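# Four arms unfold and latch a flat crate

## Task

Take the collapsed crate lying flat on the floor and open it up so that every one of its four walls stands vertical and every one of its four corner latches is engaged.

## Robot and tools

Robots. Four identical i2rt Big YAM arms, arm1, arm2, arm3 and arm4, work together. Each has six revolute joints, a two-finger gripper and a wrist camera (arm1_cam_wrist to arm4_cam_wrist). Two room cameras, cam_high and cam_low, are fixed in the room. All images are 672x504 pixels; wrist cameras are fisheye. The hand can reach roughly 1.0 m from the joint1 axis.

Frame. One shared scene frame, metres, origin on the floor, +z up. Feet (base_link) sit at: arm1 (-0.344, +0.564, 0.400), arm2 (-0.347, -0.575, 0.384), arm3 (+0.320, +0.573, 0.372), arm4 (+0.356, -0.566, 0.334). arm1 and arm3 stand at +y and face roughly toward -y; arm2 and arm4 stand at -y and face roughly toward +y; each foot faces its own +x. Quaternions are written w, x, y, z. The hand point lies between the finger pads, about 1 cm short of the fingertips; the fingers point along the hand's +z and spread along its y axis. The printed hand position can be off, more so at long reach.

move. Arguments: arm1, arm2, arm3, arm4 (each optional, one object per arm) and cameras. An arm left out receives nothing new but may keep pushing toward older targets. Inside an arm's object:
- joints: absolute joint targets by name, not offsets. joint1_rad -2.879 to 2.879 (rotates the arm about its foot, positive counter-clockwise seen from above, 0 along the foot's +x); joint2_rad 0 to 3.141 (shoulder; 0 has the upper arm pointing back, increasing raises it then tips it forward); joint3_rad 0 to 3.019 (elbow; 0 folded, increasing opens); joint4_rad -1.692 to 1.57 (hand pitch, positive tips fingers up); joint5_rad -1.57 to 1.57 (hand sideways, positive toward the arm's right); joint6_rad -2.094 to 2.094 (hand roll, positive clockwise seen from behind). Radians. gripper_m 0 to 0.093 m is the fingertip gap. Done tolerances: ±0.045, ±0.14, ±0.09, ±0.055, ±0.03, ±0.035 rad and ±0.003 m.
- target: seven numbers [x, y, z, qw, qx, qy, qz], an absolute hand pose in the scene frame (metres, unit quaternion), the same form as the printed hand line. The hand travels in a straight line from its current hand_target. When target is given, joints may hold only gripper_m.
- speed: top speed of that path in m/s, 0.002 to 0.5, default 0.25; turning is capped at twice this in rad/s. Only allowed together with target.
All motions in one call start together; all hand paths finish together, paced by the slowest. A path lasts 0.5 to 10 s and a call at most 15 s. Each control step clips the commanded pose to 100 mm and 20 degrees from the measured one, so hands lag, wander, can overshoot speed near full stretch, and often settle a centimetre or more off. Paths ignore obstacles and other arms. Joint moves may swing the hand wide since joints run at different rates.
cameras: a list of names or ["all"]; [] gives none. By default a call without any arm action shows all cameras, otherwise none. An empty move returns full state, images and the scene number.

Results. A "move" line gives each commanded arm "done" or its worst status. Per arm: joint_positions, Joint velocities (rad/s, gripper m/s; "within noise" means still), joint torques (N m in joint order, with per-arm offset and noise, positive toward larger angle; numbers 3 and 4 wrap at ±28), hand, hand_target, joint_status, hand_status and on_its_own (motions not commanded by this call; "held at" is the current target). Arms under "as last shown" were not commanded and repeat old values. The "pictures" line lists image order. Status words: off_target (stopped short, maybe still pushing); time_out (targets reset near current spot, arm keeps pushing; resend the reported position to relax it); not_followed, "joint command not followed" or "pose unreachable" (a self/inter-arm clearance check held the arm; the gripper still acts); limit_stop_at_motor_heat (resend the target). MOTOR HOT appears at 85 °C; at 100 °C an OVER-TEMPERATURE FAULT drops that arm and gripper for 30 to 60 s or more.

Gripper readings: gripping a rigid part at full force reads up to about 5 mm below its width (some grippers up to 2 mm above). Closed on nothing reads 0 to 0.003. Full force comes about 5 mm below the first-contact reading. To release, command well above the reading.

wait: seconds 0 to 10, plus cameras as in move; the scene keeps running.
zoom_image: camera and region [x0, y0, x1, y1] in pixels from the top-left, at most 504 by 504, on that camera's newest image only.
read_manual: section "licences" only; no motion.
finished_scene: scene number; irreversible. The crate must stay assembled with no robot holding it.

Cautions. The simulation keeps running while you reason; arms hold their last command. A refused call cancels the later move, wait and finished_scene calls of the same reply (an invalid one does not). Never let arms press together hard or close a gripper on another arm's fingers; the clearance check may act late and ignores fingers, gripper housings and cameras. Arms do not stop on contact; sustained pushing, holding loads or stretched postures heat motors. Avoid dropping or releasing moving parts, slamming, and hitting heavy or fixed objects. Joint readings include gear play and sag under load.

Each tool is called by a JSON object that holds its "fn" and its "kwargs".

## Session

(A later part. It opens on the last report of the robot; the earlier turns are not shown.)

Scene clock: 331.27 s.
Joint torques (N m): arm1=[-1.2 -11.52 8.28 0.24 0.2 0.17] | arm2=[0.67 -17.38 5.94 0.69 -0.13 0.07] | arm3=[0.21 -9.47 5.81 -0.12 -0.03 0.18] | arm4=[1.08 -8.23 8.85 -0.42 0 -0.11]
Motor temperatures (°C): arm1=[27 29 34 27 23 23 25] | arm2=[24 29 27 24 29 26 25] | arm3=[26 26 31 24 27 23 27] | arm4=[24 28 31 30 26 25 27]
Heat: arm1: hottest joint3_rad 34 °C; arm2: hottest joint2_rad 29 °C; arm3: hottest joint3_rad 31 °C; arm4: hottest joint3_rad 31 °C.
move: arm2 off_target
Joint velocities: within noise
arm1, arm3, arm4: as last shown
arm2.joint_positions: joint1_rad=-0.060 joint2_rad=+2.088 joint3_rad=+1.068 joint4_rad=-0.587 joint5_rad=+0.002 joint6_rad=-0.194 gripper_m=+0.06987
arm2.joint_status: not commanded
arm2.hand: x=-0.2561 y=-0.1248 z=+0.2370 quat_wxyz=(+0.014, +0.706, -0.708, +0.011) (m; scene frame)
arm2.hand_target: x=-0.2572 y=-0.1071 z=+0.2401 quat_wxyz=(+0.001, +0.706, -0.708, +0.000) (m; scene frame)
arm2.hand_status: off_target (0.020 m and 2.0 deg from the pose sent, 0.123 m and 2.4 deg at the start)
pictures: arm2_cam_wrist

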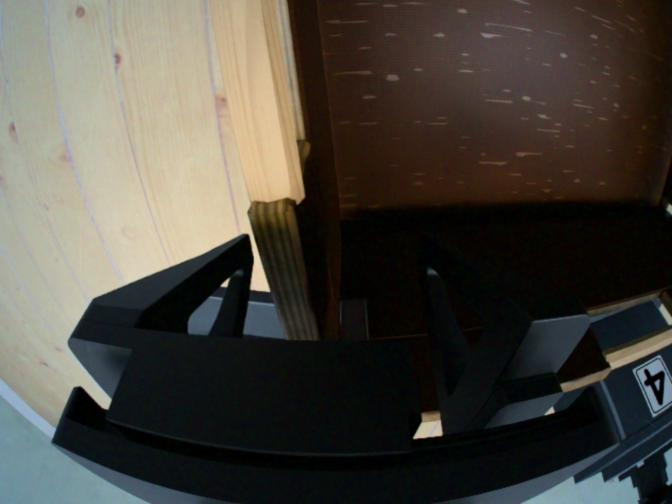

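{"fn": "move", "kwargs": {"arm2": {"target":[-0.278,-0.108,0.232,0,0.707,-0.707,0],"speed":0.1}}}

{"fn": "move", "kwargs": {"arm2": {"joints":{"gripper_m":0.0}}, "cameras": ["arm2_cam_wrist"]}}

{"fn": "move", "kwargs": {"arm2": {"target":[-0.35,-0.108,0.235,0,0.707,-0.707,0],"speed":0.1}, "cameras": ["arm2_cam_wrist","cam_high"]}}

Scene clock: 333.63 s.
Joint torques (N m): arm1=[-1.08 -11.16 8.18 0.2 0.17 0.2] | arm2=[0.67 -16.91 4.96 0.76 -0.08 0.04] | arm3=[0.03 -10.46 5.97 -0.12 0 0.14] | arm4=[1.08 -8.23 8.87 -0.43 0 -0.11]
Motor temperatures (°C): arm1=[27 29 34 27 23 23 25] | arm2=[24 29 27 24 28 26 25] | arm3=[26 26 31 24 27 23 27] | arm4=[24 28 30 30 26 25 27]
Heat: arm1: hottest joint3_rad 34 °C; arm2: hottest joint2_rad 29 °C; arm3: hottest joint3_rad 31 °C; arm4: hottest joint3_rad 30 °C.
move: arm2 done
Joint velocities: within noise
arm1, arm3, arm4: as last shown
arm2.joint_positions: joint1_rad=-0.009 joint2_rad=+2.093 joint3_rad=+1.068 joint4_rad=-0.559 joint5_rad=+0.001 joint6_rad=-0.154 gripper_m=+0.06987
arm2.joint_status: not commanded
arm2.hand: x=-0.2785 y=-0.1153 z=+0.2348 quat_wxyz=(+0.005, +0.710, -0.704, +0.004) (m; scene frame)
arm2.hand_target: x=-0.2789 y=-0.1077 z=+0.2322 quat_wxyz=(+0.000, +0.708, -0.706, -0.001) (m; scene frame)
arm2.hand_status: done (0.008 m and 0.9 deg from the pose sent, 0.028 m and 2.0 deg at the start)
pictures: none

Scene clock: 334.43 s.
Joint torques (N m): arm1=[-0.73 -11.05 8.16 0.38 0.23 0.19] | arm2=[0.67 -16.91 4.97 0.59 -0.46 0.52] | arm3=[-0.03 -9.76 5.9 -0.16 -0.04 0.18] | arm4=[1.08 -8.23 8.85 -0.42 0.01 -0.11]
Motor temperatures (°C): arm1=[27 29 34 27 23 23 25] | arm2=[24 29 27 24 28 26 25] | arm3=[26 26 31 24 27 23 27] | arm4=[24 28 30 30 26 25 27]
Heat: arm1: hottest joint3_rad 34 °C; arm2: hottest joint2_rad 29 °C; arm3: hottest joint3_rad 31 °C; arm4: hottest joint3_rad 30 °C.
move: arm2 off_target
Joint velocities: within noise
arm1, arm3, arm4: as last shown
arm2.joint_positions: joint1_rad=-0.019 joint2_rad=+2.093 joint3_rad=+1.068 joint4_rad=-0.556 joint5_rad=+0.010 joint6_rad=-0.193 gripper_m=+0.01530
arm2.joint_status: gripper_m off_target (ended at +0.01532, target +0.00000)
arm2.hand: x=-0.2725 y=-0.1154 z=+0.2348 quat_wxyz=(+0.001, +0.720, -0.694, +0.007) (m; scene frame)
arm2.hand_target: x=-0.2773 y=-0.1080 z=+0.2325 quat_wxyz=(+0.000, +0.707, -0.708, +0.000) (m; scene frame)
arm2.hand_status: not commanded
pictures: arm2_cam_wrist

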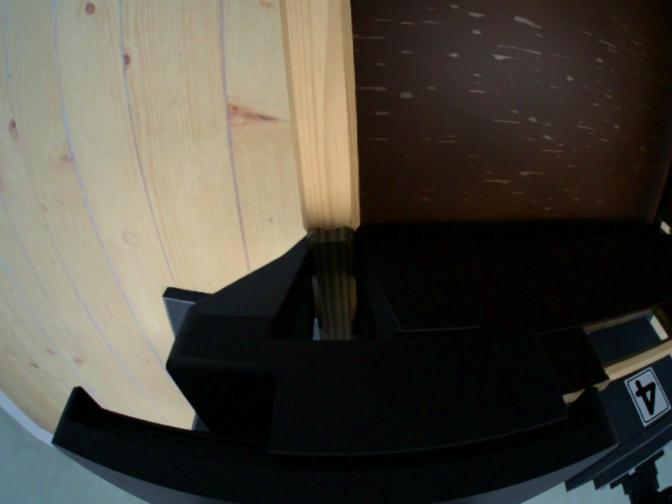

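Scene clock: 335.70 s.
Joint torques (N m): arm1=[-0.5 -10.87 8.13 0.16 0.23 0.2] | arm2=[11.63 -18.26 3.51 0.44 -1.76 1.75] | arm3=[0.26 -9.93 6.04 -0.2 -0.01 0.18] | arm4=[1.08 -8.23 8.85 -0.43 0.01 -0.11]
Motor temperatures (°C): arm1=[27 29 34 27 23 23 25] | arm2=[24 29 27 24 29 26 25] | arm3=[26 26 31 24 27 23 27] | arm4=[24 28 30 30 26 25 27]
Heat: arm1: hottest joint3_rad 34 °C; arm2: hottest joint2_rad 29 °C; arm3: hottest joint3_rad 31 °C; arm4: hottest joint3_rad 30 °C.
move: arm2 off_target
Joint velocities: within noise
arm1, arm4: as last shown
arm2.joint_positions: joint1_rad=-0.005 joint2_rad=+2.091 joint3_rad=+1.061 joint4_rad=-0.542 joint5_rad=+0.041 joint6_rad=-0.168 gripper_m=+0.01535
arm2.joint_status: not commanded
arm2.hand: x=-0.2737 y=-0.1157 z=+0.2341 quat_wxyz=(-0.012, +0.716, -0.697, +0.017) (m; scene frame)
arm2.hand_target: x=-0.3410 y=-0.1127 z=+0.2343 quat_wxyz=(+0.001, +0.708, -0.706, +0.001) (m; scene frame)
arm2.hand_status: off_target (0.077 m and 2.8 deg from the pose sent, 0.078 m and 2.3 deg at the start)
arm3.joint_positions: joint1_rad=-0.144 joint2_rad=+1.311 joint3_rad=+0.963 joint4_rad=-1.201 joint5_rad=+0.014 joint6_rad=-0.358 gripper_m=+0.04992
arm3.joint_status: not commanded
arm3.hand: x=+0.1925 y=+0.2426 z=+0.5069 quat_wxyz=(+0.001, -0.708, -0.706, +0.012) (m; scene frame)
arm3.hand_target: x=+0.1996 y=+0.2487 z=+0.5047 quat_wxyz=(+0.003, -0.707, -0.707, +0.004) (m; scene frame)
arm3.hand_status: not commanded
pictures: arm2_cam_wrist, cam_high

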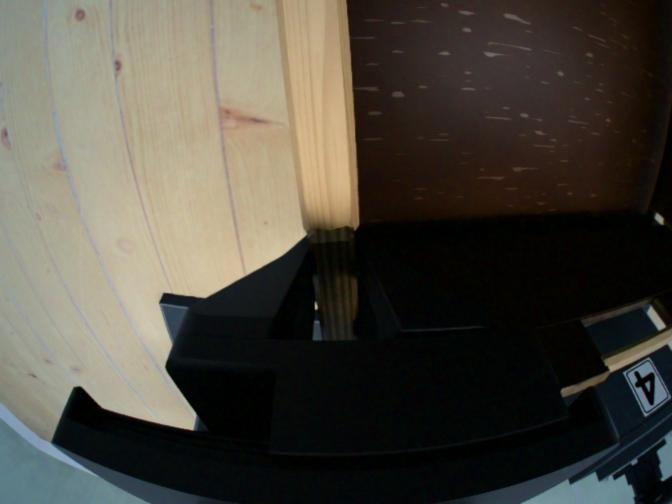

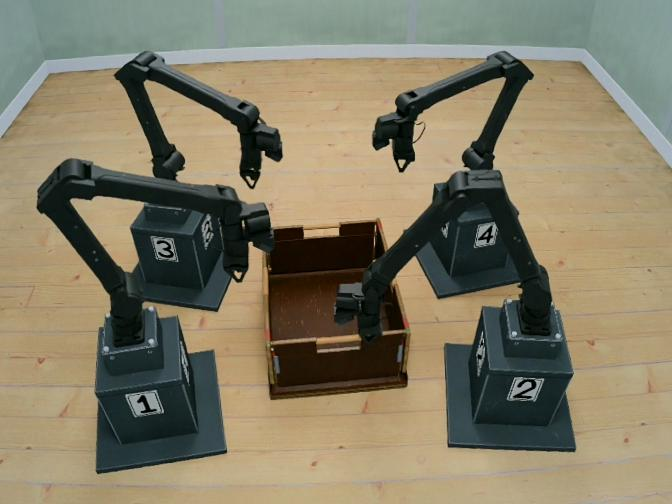

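{"fn": "move", "kwargs": {"arm2": {"target":[-0.4,-0.108,0.235,0,0.707,-0.707,0],"speed":0.1}}}

{"fn": "move", "kwargs": {"arm2": {"target":[-0.45,-0.108,0.235,0,0.707,-0.707,0],"speed":0.1}, "cameras": ["arm2_cam_wrist","cam_high"]}}

{"fn": "zoom_image", "kwargs": {"camera": "cam_high", "region": [250, 210, 420, 410]}}

Scene clock: 338.10 s.
Joint torques (N m): arm1=[-0.79 -11.05 8.06 0.18 0.2 0.2] | arm2=[10.75 -17.79 4.46 -0.59 -2.02 1.16] | arm3=[0.44 -9.99 5.86 -0.1 0.01 0.17] | arm4=[1.08 -8.23 8.85 -0.43 0 -0.11]
Motor temperatures (°C): arm1=[27 29 34 27 23 23 25] | arm2=[24 29 27 24 29 26 25] | arm3=[26 26 31 24 27 23 27] | arm4=[24 28 30 30 26 25 27]
Heat: arm1: hottest joint3_rad 34 °C; arm2: hottest joint2_rad 29 °C; arm3: hottest joint3_rad 31 °C; arm4: hottest joint3_rad 30 °C.
move: arm2 off_target
Joint velocities: within noise
arm1.joint_positions: joint1_rad=+0.111 joint2_rad=+1.313 joint3_rad=+0.842 joint4_rad=-1.114 joint5_rad=-0.018 joint6_rad=+0.272 gripper_m=+0.03997
arm1.joint_status: not commanded
arm1.hand: x=-0.2455 y=+0.2520 z=+0.4939 quat_wxyz=(+0.002, -0.699, -0.715, -0.007) (m; scene frame)
arm1.hand_target: x=-0.2480 y=+0.2491 z=+0.4995 quat_wxyz=(-0.002, -0.707, -0.707, -0.005) (m; scene frame)
arm1.hand_status: not commanded
arm2.joint_positions: joint1_rad=+0.118 joint2_rad=+2.090 joint3_rad=+1.058 joint4_rad=-0.516 joint5_rad=+0.051 joint6_rad=-0.004 gripper_m=+0.01509
arm2.joint_status: not commanded
arm2.hand: x=-0.3285 y=-0.1052 z=+0.2343 quat_wxyz=(-0.026, +0.702, -0.712, +0.011) (m; scene frame)
arm2.hand_target: x=-0.3936 y=-0.1107 z=+0.2346 quat_wxyz=(-0.002, +0.709, -0.706, +0.001) (m; scene frame)
arm2.hand_status: off_target (0.072 m and 3.4 deg from the pose sent, 0.127 m and 2.8 deg at the start; pose on its path clipped on 4 of 40 steps)
arm3, arm4: as last shown
pictures: none

Scene clock: 339.17 s.
Joint torques (N m): arm1=[-0.38 -11.05 8.02 0.06 0.2 0.22] | arm2=[15.03 -17.73 4.56 -0.84 -2.52 1.61] | arm3=[0.62 -10.17 5.79 -0.09 -0.01 0.16] | arm4=[1.08 -8.18 8.87 -0.42 0 -0.11]
Motor temperatures (°C): arm1=[27 29 34 27 23 23 25] | arm2=[24 29 27 24 29 26 25] | arm3=[26 26 31 24 27 23 27] | arm4=[24 28 30 30 26 25 27]
Heat: arm1: hottest joint3_rad 34 °C; arm2: hottest joint2_rad 29 °C; arm3: hottest joint3_rad 31 °C; arm4: hottest joint3_rad 30 °C.
move: arm2 off_target
Joint velocities: within noise
arm1, arm3, arm4: as last shown
arm2.joint_positions: joint1_rad=+0.124 joint2_rad=+2.090 joint3_rad=+1.058 joint4_rad=-0.516 joint5_rad=+0.062 joint6_rad=+0.007 gripper_m=+0.01509
arm2.joint_status: not commanded
arm2.hand: x=-0.3295 y=-0.1051 z=+0.2344 quat_wxyz=(-0.030, +0.700, -0.714, +0.014) (m; scene frame)
arm2.hand_target: x=-0.4183 y=-0.1148 z=+0.2347 quat_wxyz=(+0.000, +0.710, -0.704, +0.002) (m; scene frame)
arm2.hand_status: off_target (0.121 m and 4.0 deg from the pose sent, 0.122 m and 3.4 deg at the start; pose on its path clipped on 21 of 32 steps)
pictures: arm2_cam_wrist, cam_high

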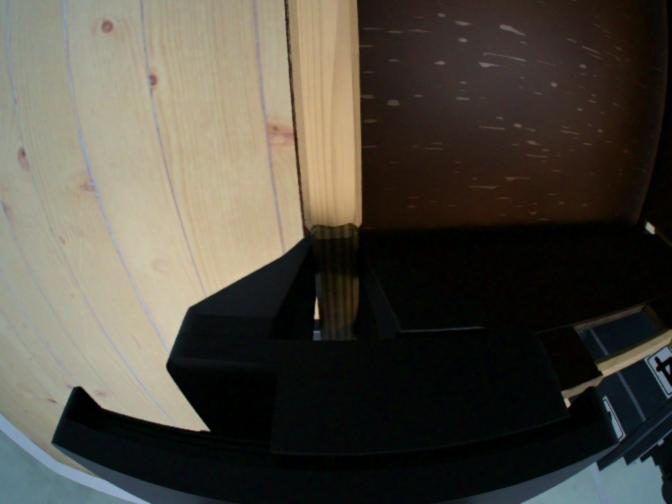

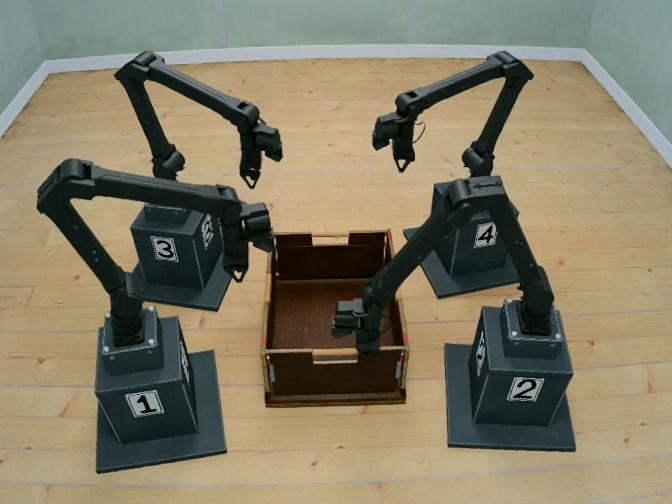

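Scaled by 2.520 from the camera's 672x504 image, which has a finer 960x720 frame.

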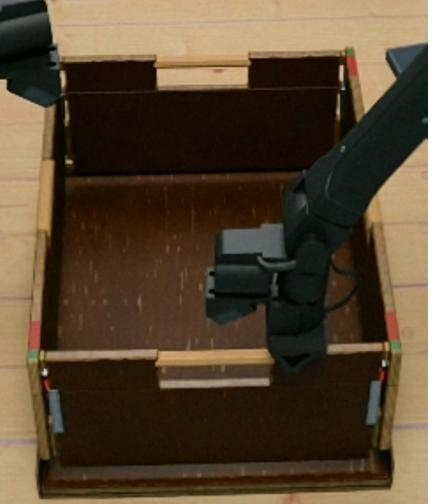

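{"fn": "move", "kwargs": {"arm2": {"target":[-0.33,-0.108,0.236,0,0.707,-0.707,0],"speed":0.2}}}

{"fn": "move", "kwargs": {"arm2": {"joints":{"gripper_m":0.07}}}}

{"fn": "move", "kwargs": {"arm2": {"target":[-0.32,-0.14,0.36,0,0.707,-0.707,0],"speed":0.2}, "cameras": ["arm2_cam_wrist","cam_high","cam_low"]}}

{"fn": "zoom_image", "kwargs": {"camera": "arm2_cam_wrist", "region": [280, 180, 400, 280]}}

{"fn": "zoom_image", "kwargs": {"camera": "cam_high", "region": [250, 220, 420, 410]}}

{"fn": "zoom_image", "kwargs": {"camera": "cam_high", "region": [255, 340, 305, 390]}}

{"fn": "zoom_image", "kwargs": {"camera": "cam_high", "region": [370, 340, 420, 390]}}

Scene clock: 342.17 s.
Joint torques (N m): arm1=[-1.03 -11.4 8.08 0.14 0.19 0.19] | arm2=[-0.15 -17.9 4.53 -0.64 -0.8 0.09] | arm3=[0.21 -9.64 5.93 -0.1 -0.02 0.16] | arm4=[1.08 -8.18 8.87 -0.42 0.01 -0.11]
Motor temperatures (°C): arm1=[27 29 34 27 23 23 25] | arm2=[24 29 27 24 30 27 25] | arm3=[26 26 31 24 27 23 27] | arm4=[24 28 30 30 26 25 27]
Heat: arm1: hottest joint3_rad 34 °C; arm2: hottest joint5_rad 30 °C; arm3: hottest joint3_rad 31 °C; arm4: hottest joint3_rad 30 °C.
move: arm2 done
Joint velocities: within noise
arm1, arm3, arm4: as last shown
arm2.joint_positions: joint1_rad=+0.103 joint2_rad=+2.090 joint3_rad=+1.059 joint4_rad=-0.521 joint5_rad=+0.018 joint6_rad=-0.044 gripper_m=+0.01438
arm2.joint_status: not commanded
arm2.hand: x=-0.3272 y=-0.1056 z=+0.2344 quat_wxyz=(-0.013, +0.711, -0.703, +0.000) (m; scene frame)
arm2.hand_target: x=-0.3305 y=-0.1080 z=+0.2360 quat_wxyz=(+0.000, +0.707, -0.707, +0.000) (m; scene frame)
arm2.hand_status: done (0.004 m and 1.6 deg from the pose sent, 0.003 m and 4.0 deg at the start)
pictures: none

Scene clock: 342.90 s.
Joint torques (N m): arm1=[-1.14 -10.93 8.2 0.29 0.22 0.26] | arm2=[-0.62 -18.08 4.53 -0.03 -0.1 0.06] | arm3=[0.38 -10.05 5.89 -0.1 -0.03 0.17] | arm4=[1.08 -8.18 8.85 -0.42 0 -0.11]
Motor temperatures (°C): arm1=[27 29 34 27 23 23 25] | arm2=[24 29 27 24 30 27 25] | arm3=[26 26 31 24 27 23 27] | arm4=[24 28 30 30 26 25 27]
Heat: arm1: hottest joint3_rad 34 °C; arm2: hottest joint5_rad 30 °C; arm3: hottest joint3_rad 31 °C; arm4: hottest joint3_rad 30 °C.
move: arm2 done
Joint velocities: within noise
arm1, arm3: as last shown
arm2.joint_positions: joint1_rad=+0.112 joint2_rad=+2.090 joint3_rad=+1.059 joint4_rad=-0.545 joint5_rad=-0.001 joint6_rad=-0.036 gripper_m=+0.06980
arm2.joint_status: all done
arm2.hand: x=-0.3348 y=-0.1114 z=+0.2343 quat_wxyz=(+0.002, +0.711, -0.703, +0.002) (m; scene frame)
arm2.hand_target: x=-0.3353 y=-0.1089 z=+0.2366 quat_wxyz=(+0.003, +0.708, -0.706, +0.001) (m; scene frame)
arm2.hand_status: not commanded
arm4.joint_positions: joint1_rad=+0.128 joint2_rad=+1.242 joint3_rad=+1.000 joint4_rad=-1.309 joint5_rad=-0.013 joint6_rad=+0.346 gripper_m=+0.00050
arm4.joint_status: not commanded
arm4.hand: x=+0.2424 y=-0.2463 z=+0.5059 quat_wxyz=(+0.002, +0.703, -0.711, -0.012) (m; scene frame)
arm4.hand_target: x=+0.2474 y=-0.2511 z=+0.5015 quat_wxyz=(+0.005, +0.707, -0.707, -0.002) (m; scene frame)
arm4.hand_status: not commanded
pictures: none

Scene clock: 344.37 s.
Joint torques (N m): arm1=[-1.32 -11.11 8.03 0.2 0.18 0.19] | arm2=[-0.44 -16.79 5.48 0.01 -0.01 -0.13] | arm3=[0.32 -10.34 5.83 -0.13 -0.02 0.14] | arm4=[1.14 -8.18 8.85 -0.42 0 -0.11]
Motor temperatures (°C): arm1=[27 29 34 27 23 23 25] | arm2=[24 29 27 24 29 27 25] | arm3=[26 26 31 24 27 23 27] | arm4=[24 28 30 30 26 25 27]
Heat: arm1: hottest joint3_rad 34 °C; arm2: hottest joint2_rad 29 °C; arm3: hottest joint3_rad 31 °C; arm4: hottest joint3_rad 30 °C.
move: arm2 done
Joint velocities: within noise
arm1, arm3, arm4: as last shown
arm2.joint_positions: joint1_rad=+0.072 joint2_rad=+1.783 joint3_rad=+0.995 joint4_rad=-0.794 joint5_rad=+0.001 joint6_rad=-0.048 gripper_m=+0.06989
arm2.joint_status: not commanded
arm2.hand: x=-0.3181 y=-0.1415 z=+0.3518 quat_wxyz=(+0.004, +0.701, -0.713, +0.004) (m; scene frame)
arm2.hand_target: x=-0.3155 y=-0.1397 z=+0.3596 quat_wxyz=(+0.000, +0.703, -0.712, +0.001) (m; scene frame)
arm2.hand_status: done (0.009 m and 1.1 deg from the pose sent, 0.130 m and 0.7 deg at the start)
pictures: arm2_cam_wrist, cam_high, cam_low

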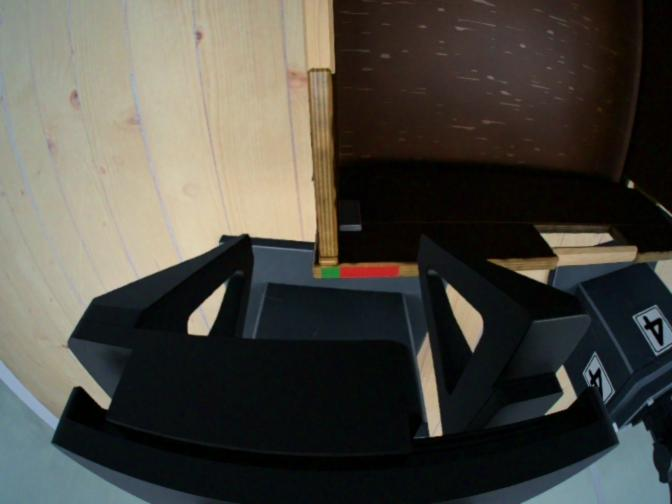

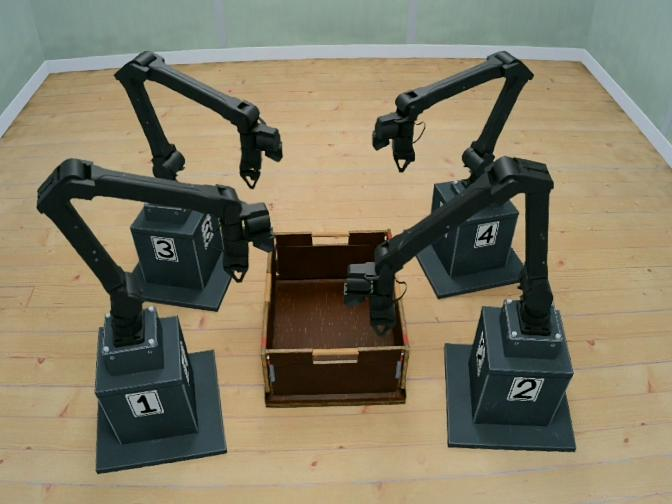

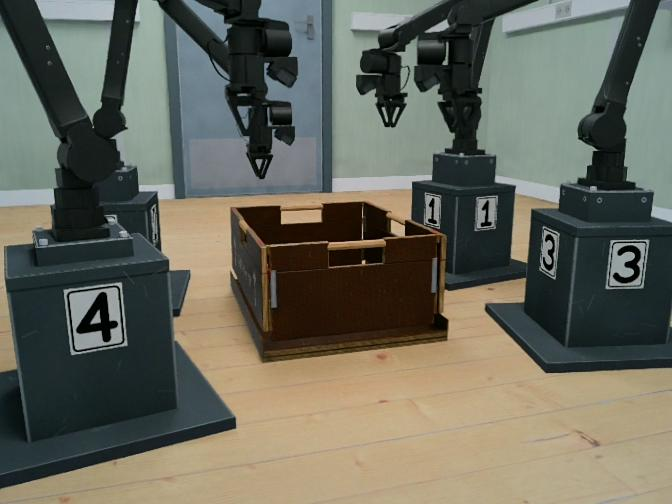

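Scaled by 4.200 from the camera's 672x504 image, which has a finer 960x720 frame.

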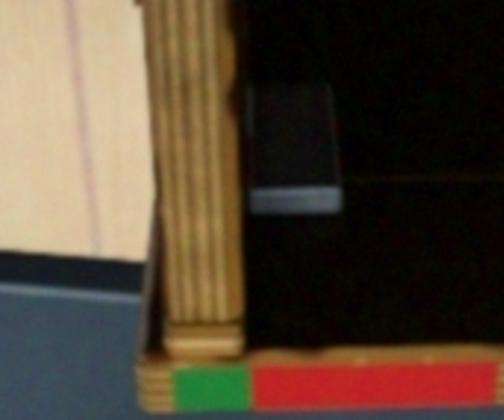

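Scaled by 2.653 from the camera's 672x504 image, which has a finer 960x720 frame.

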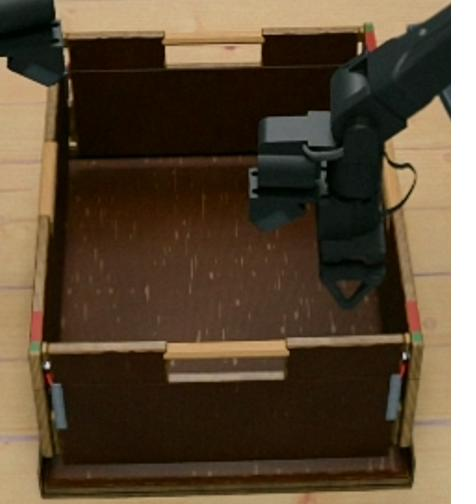

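Scaled by 10.080 from the camera's 672x504 image, which has a finer 960x720 frame.

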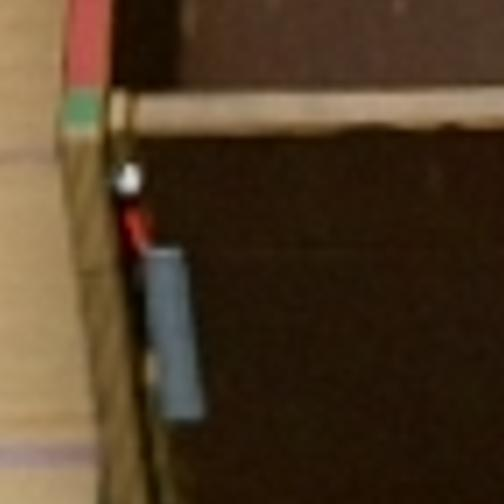

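Scaled by 10.080 from the camera's 672x504 image, which has a finer 960x720 frame.

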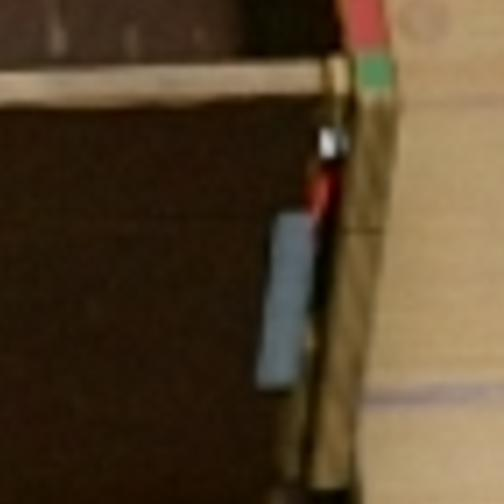

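{"fn": "finished_scene", "kwargs": {"scene": 1}}

The scene is finished: the task was done.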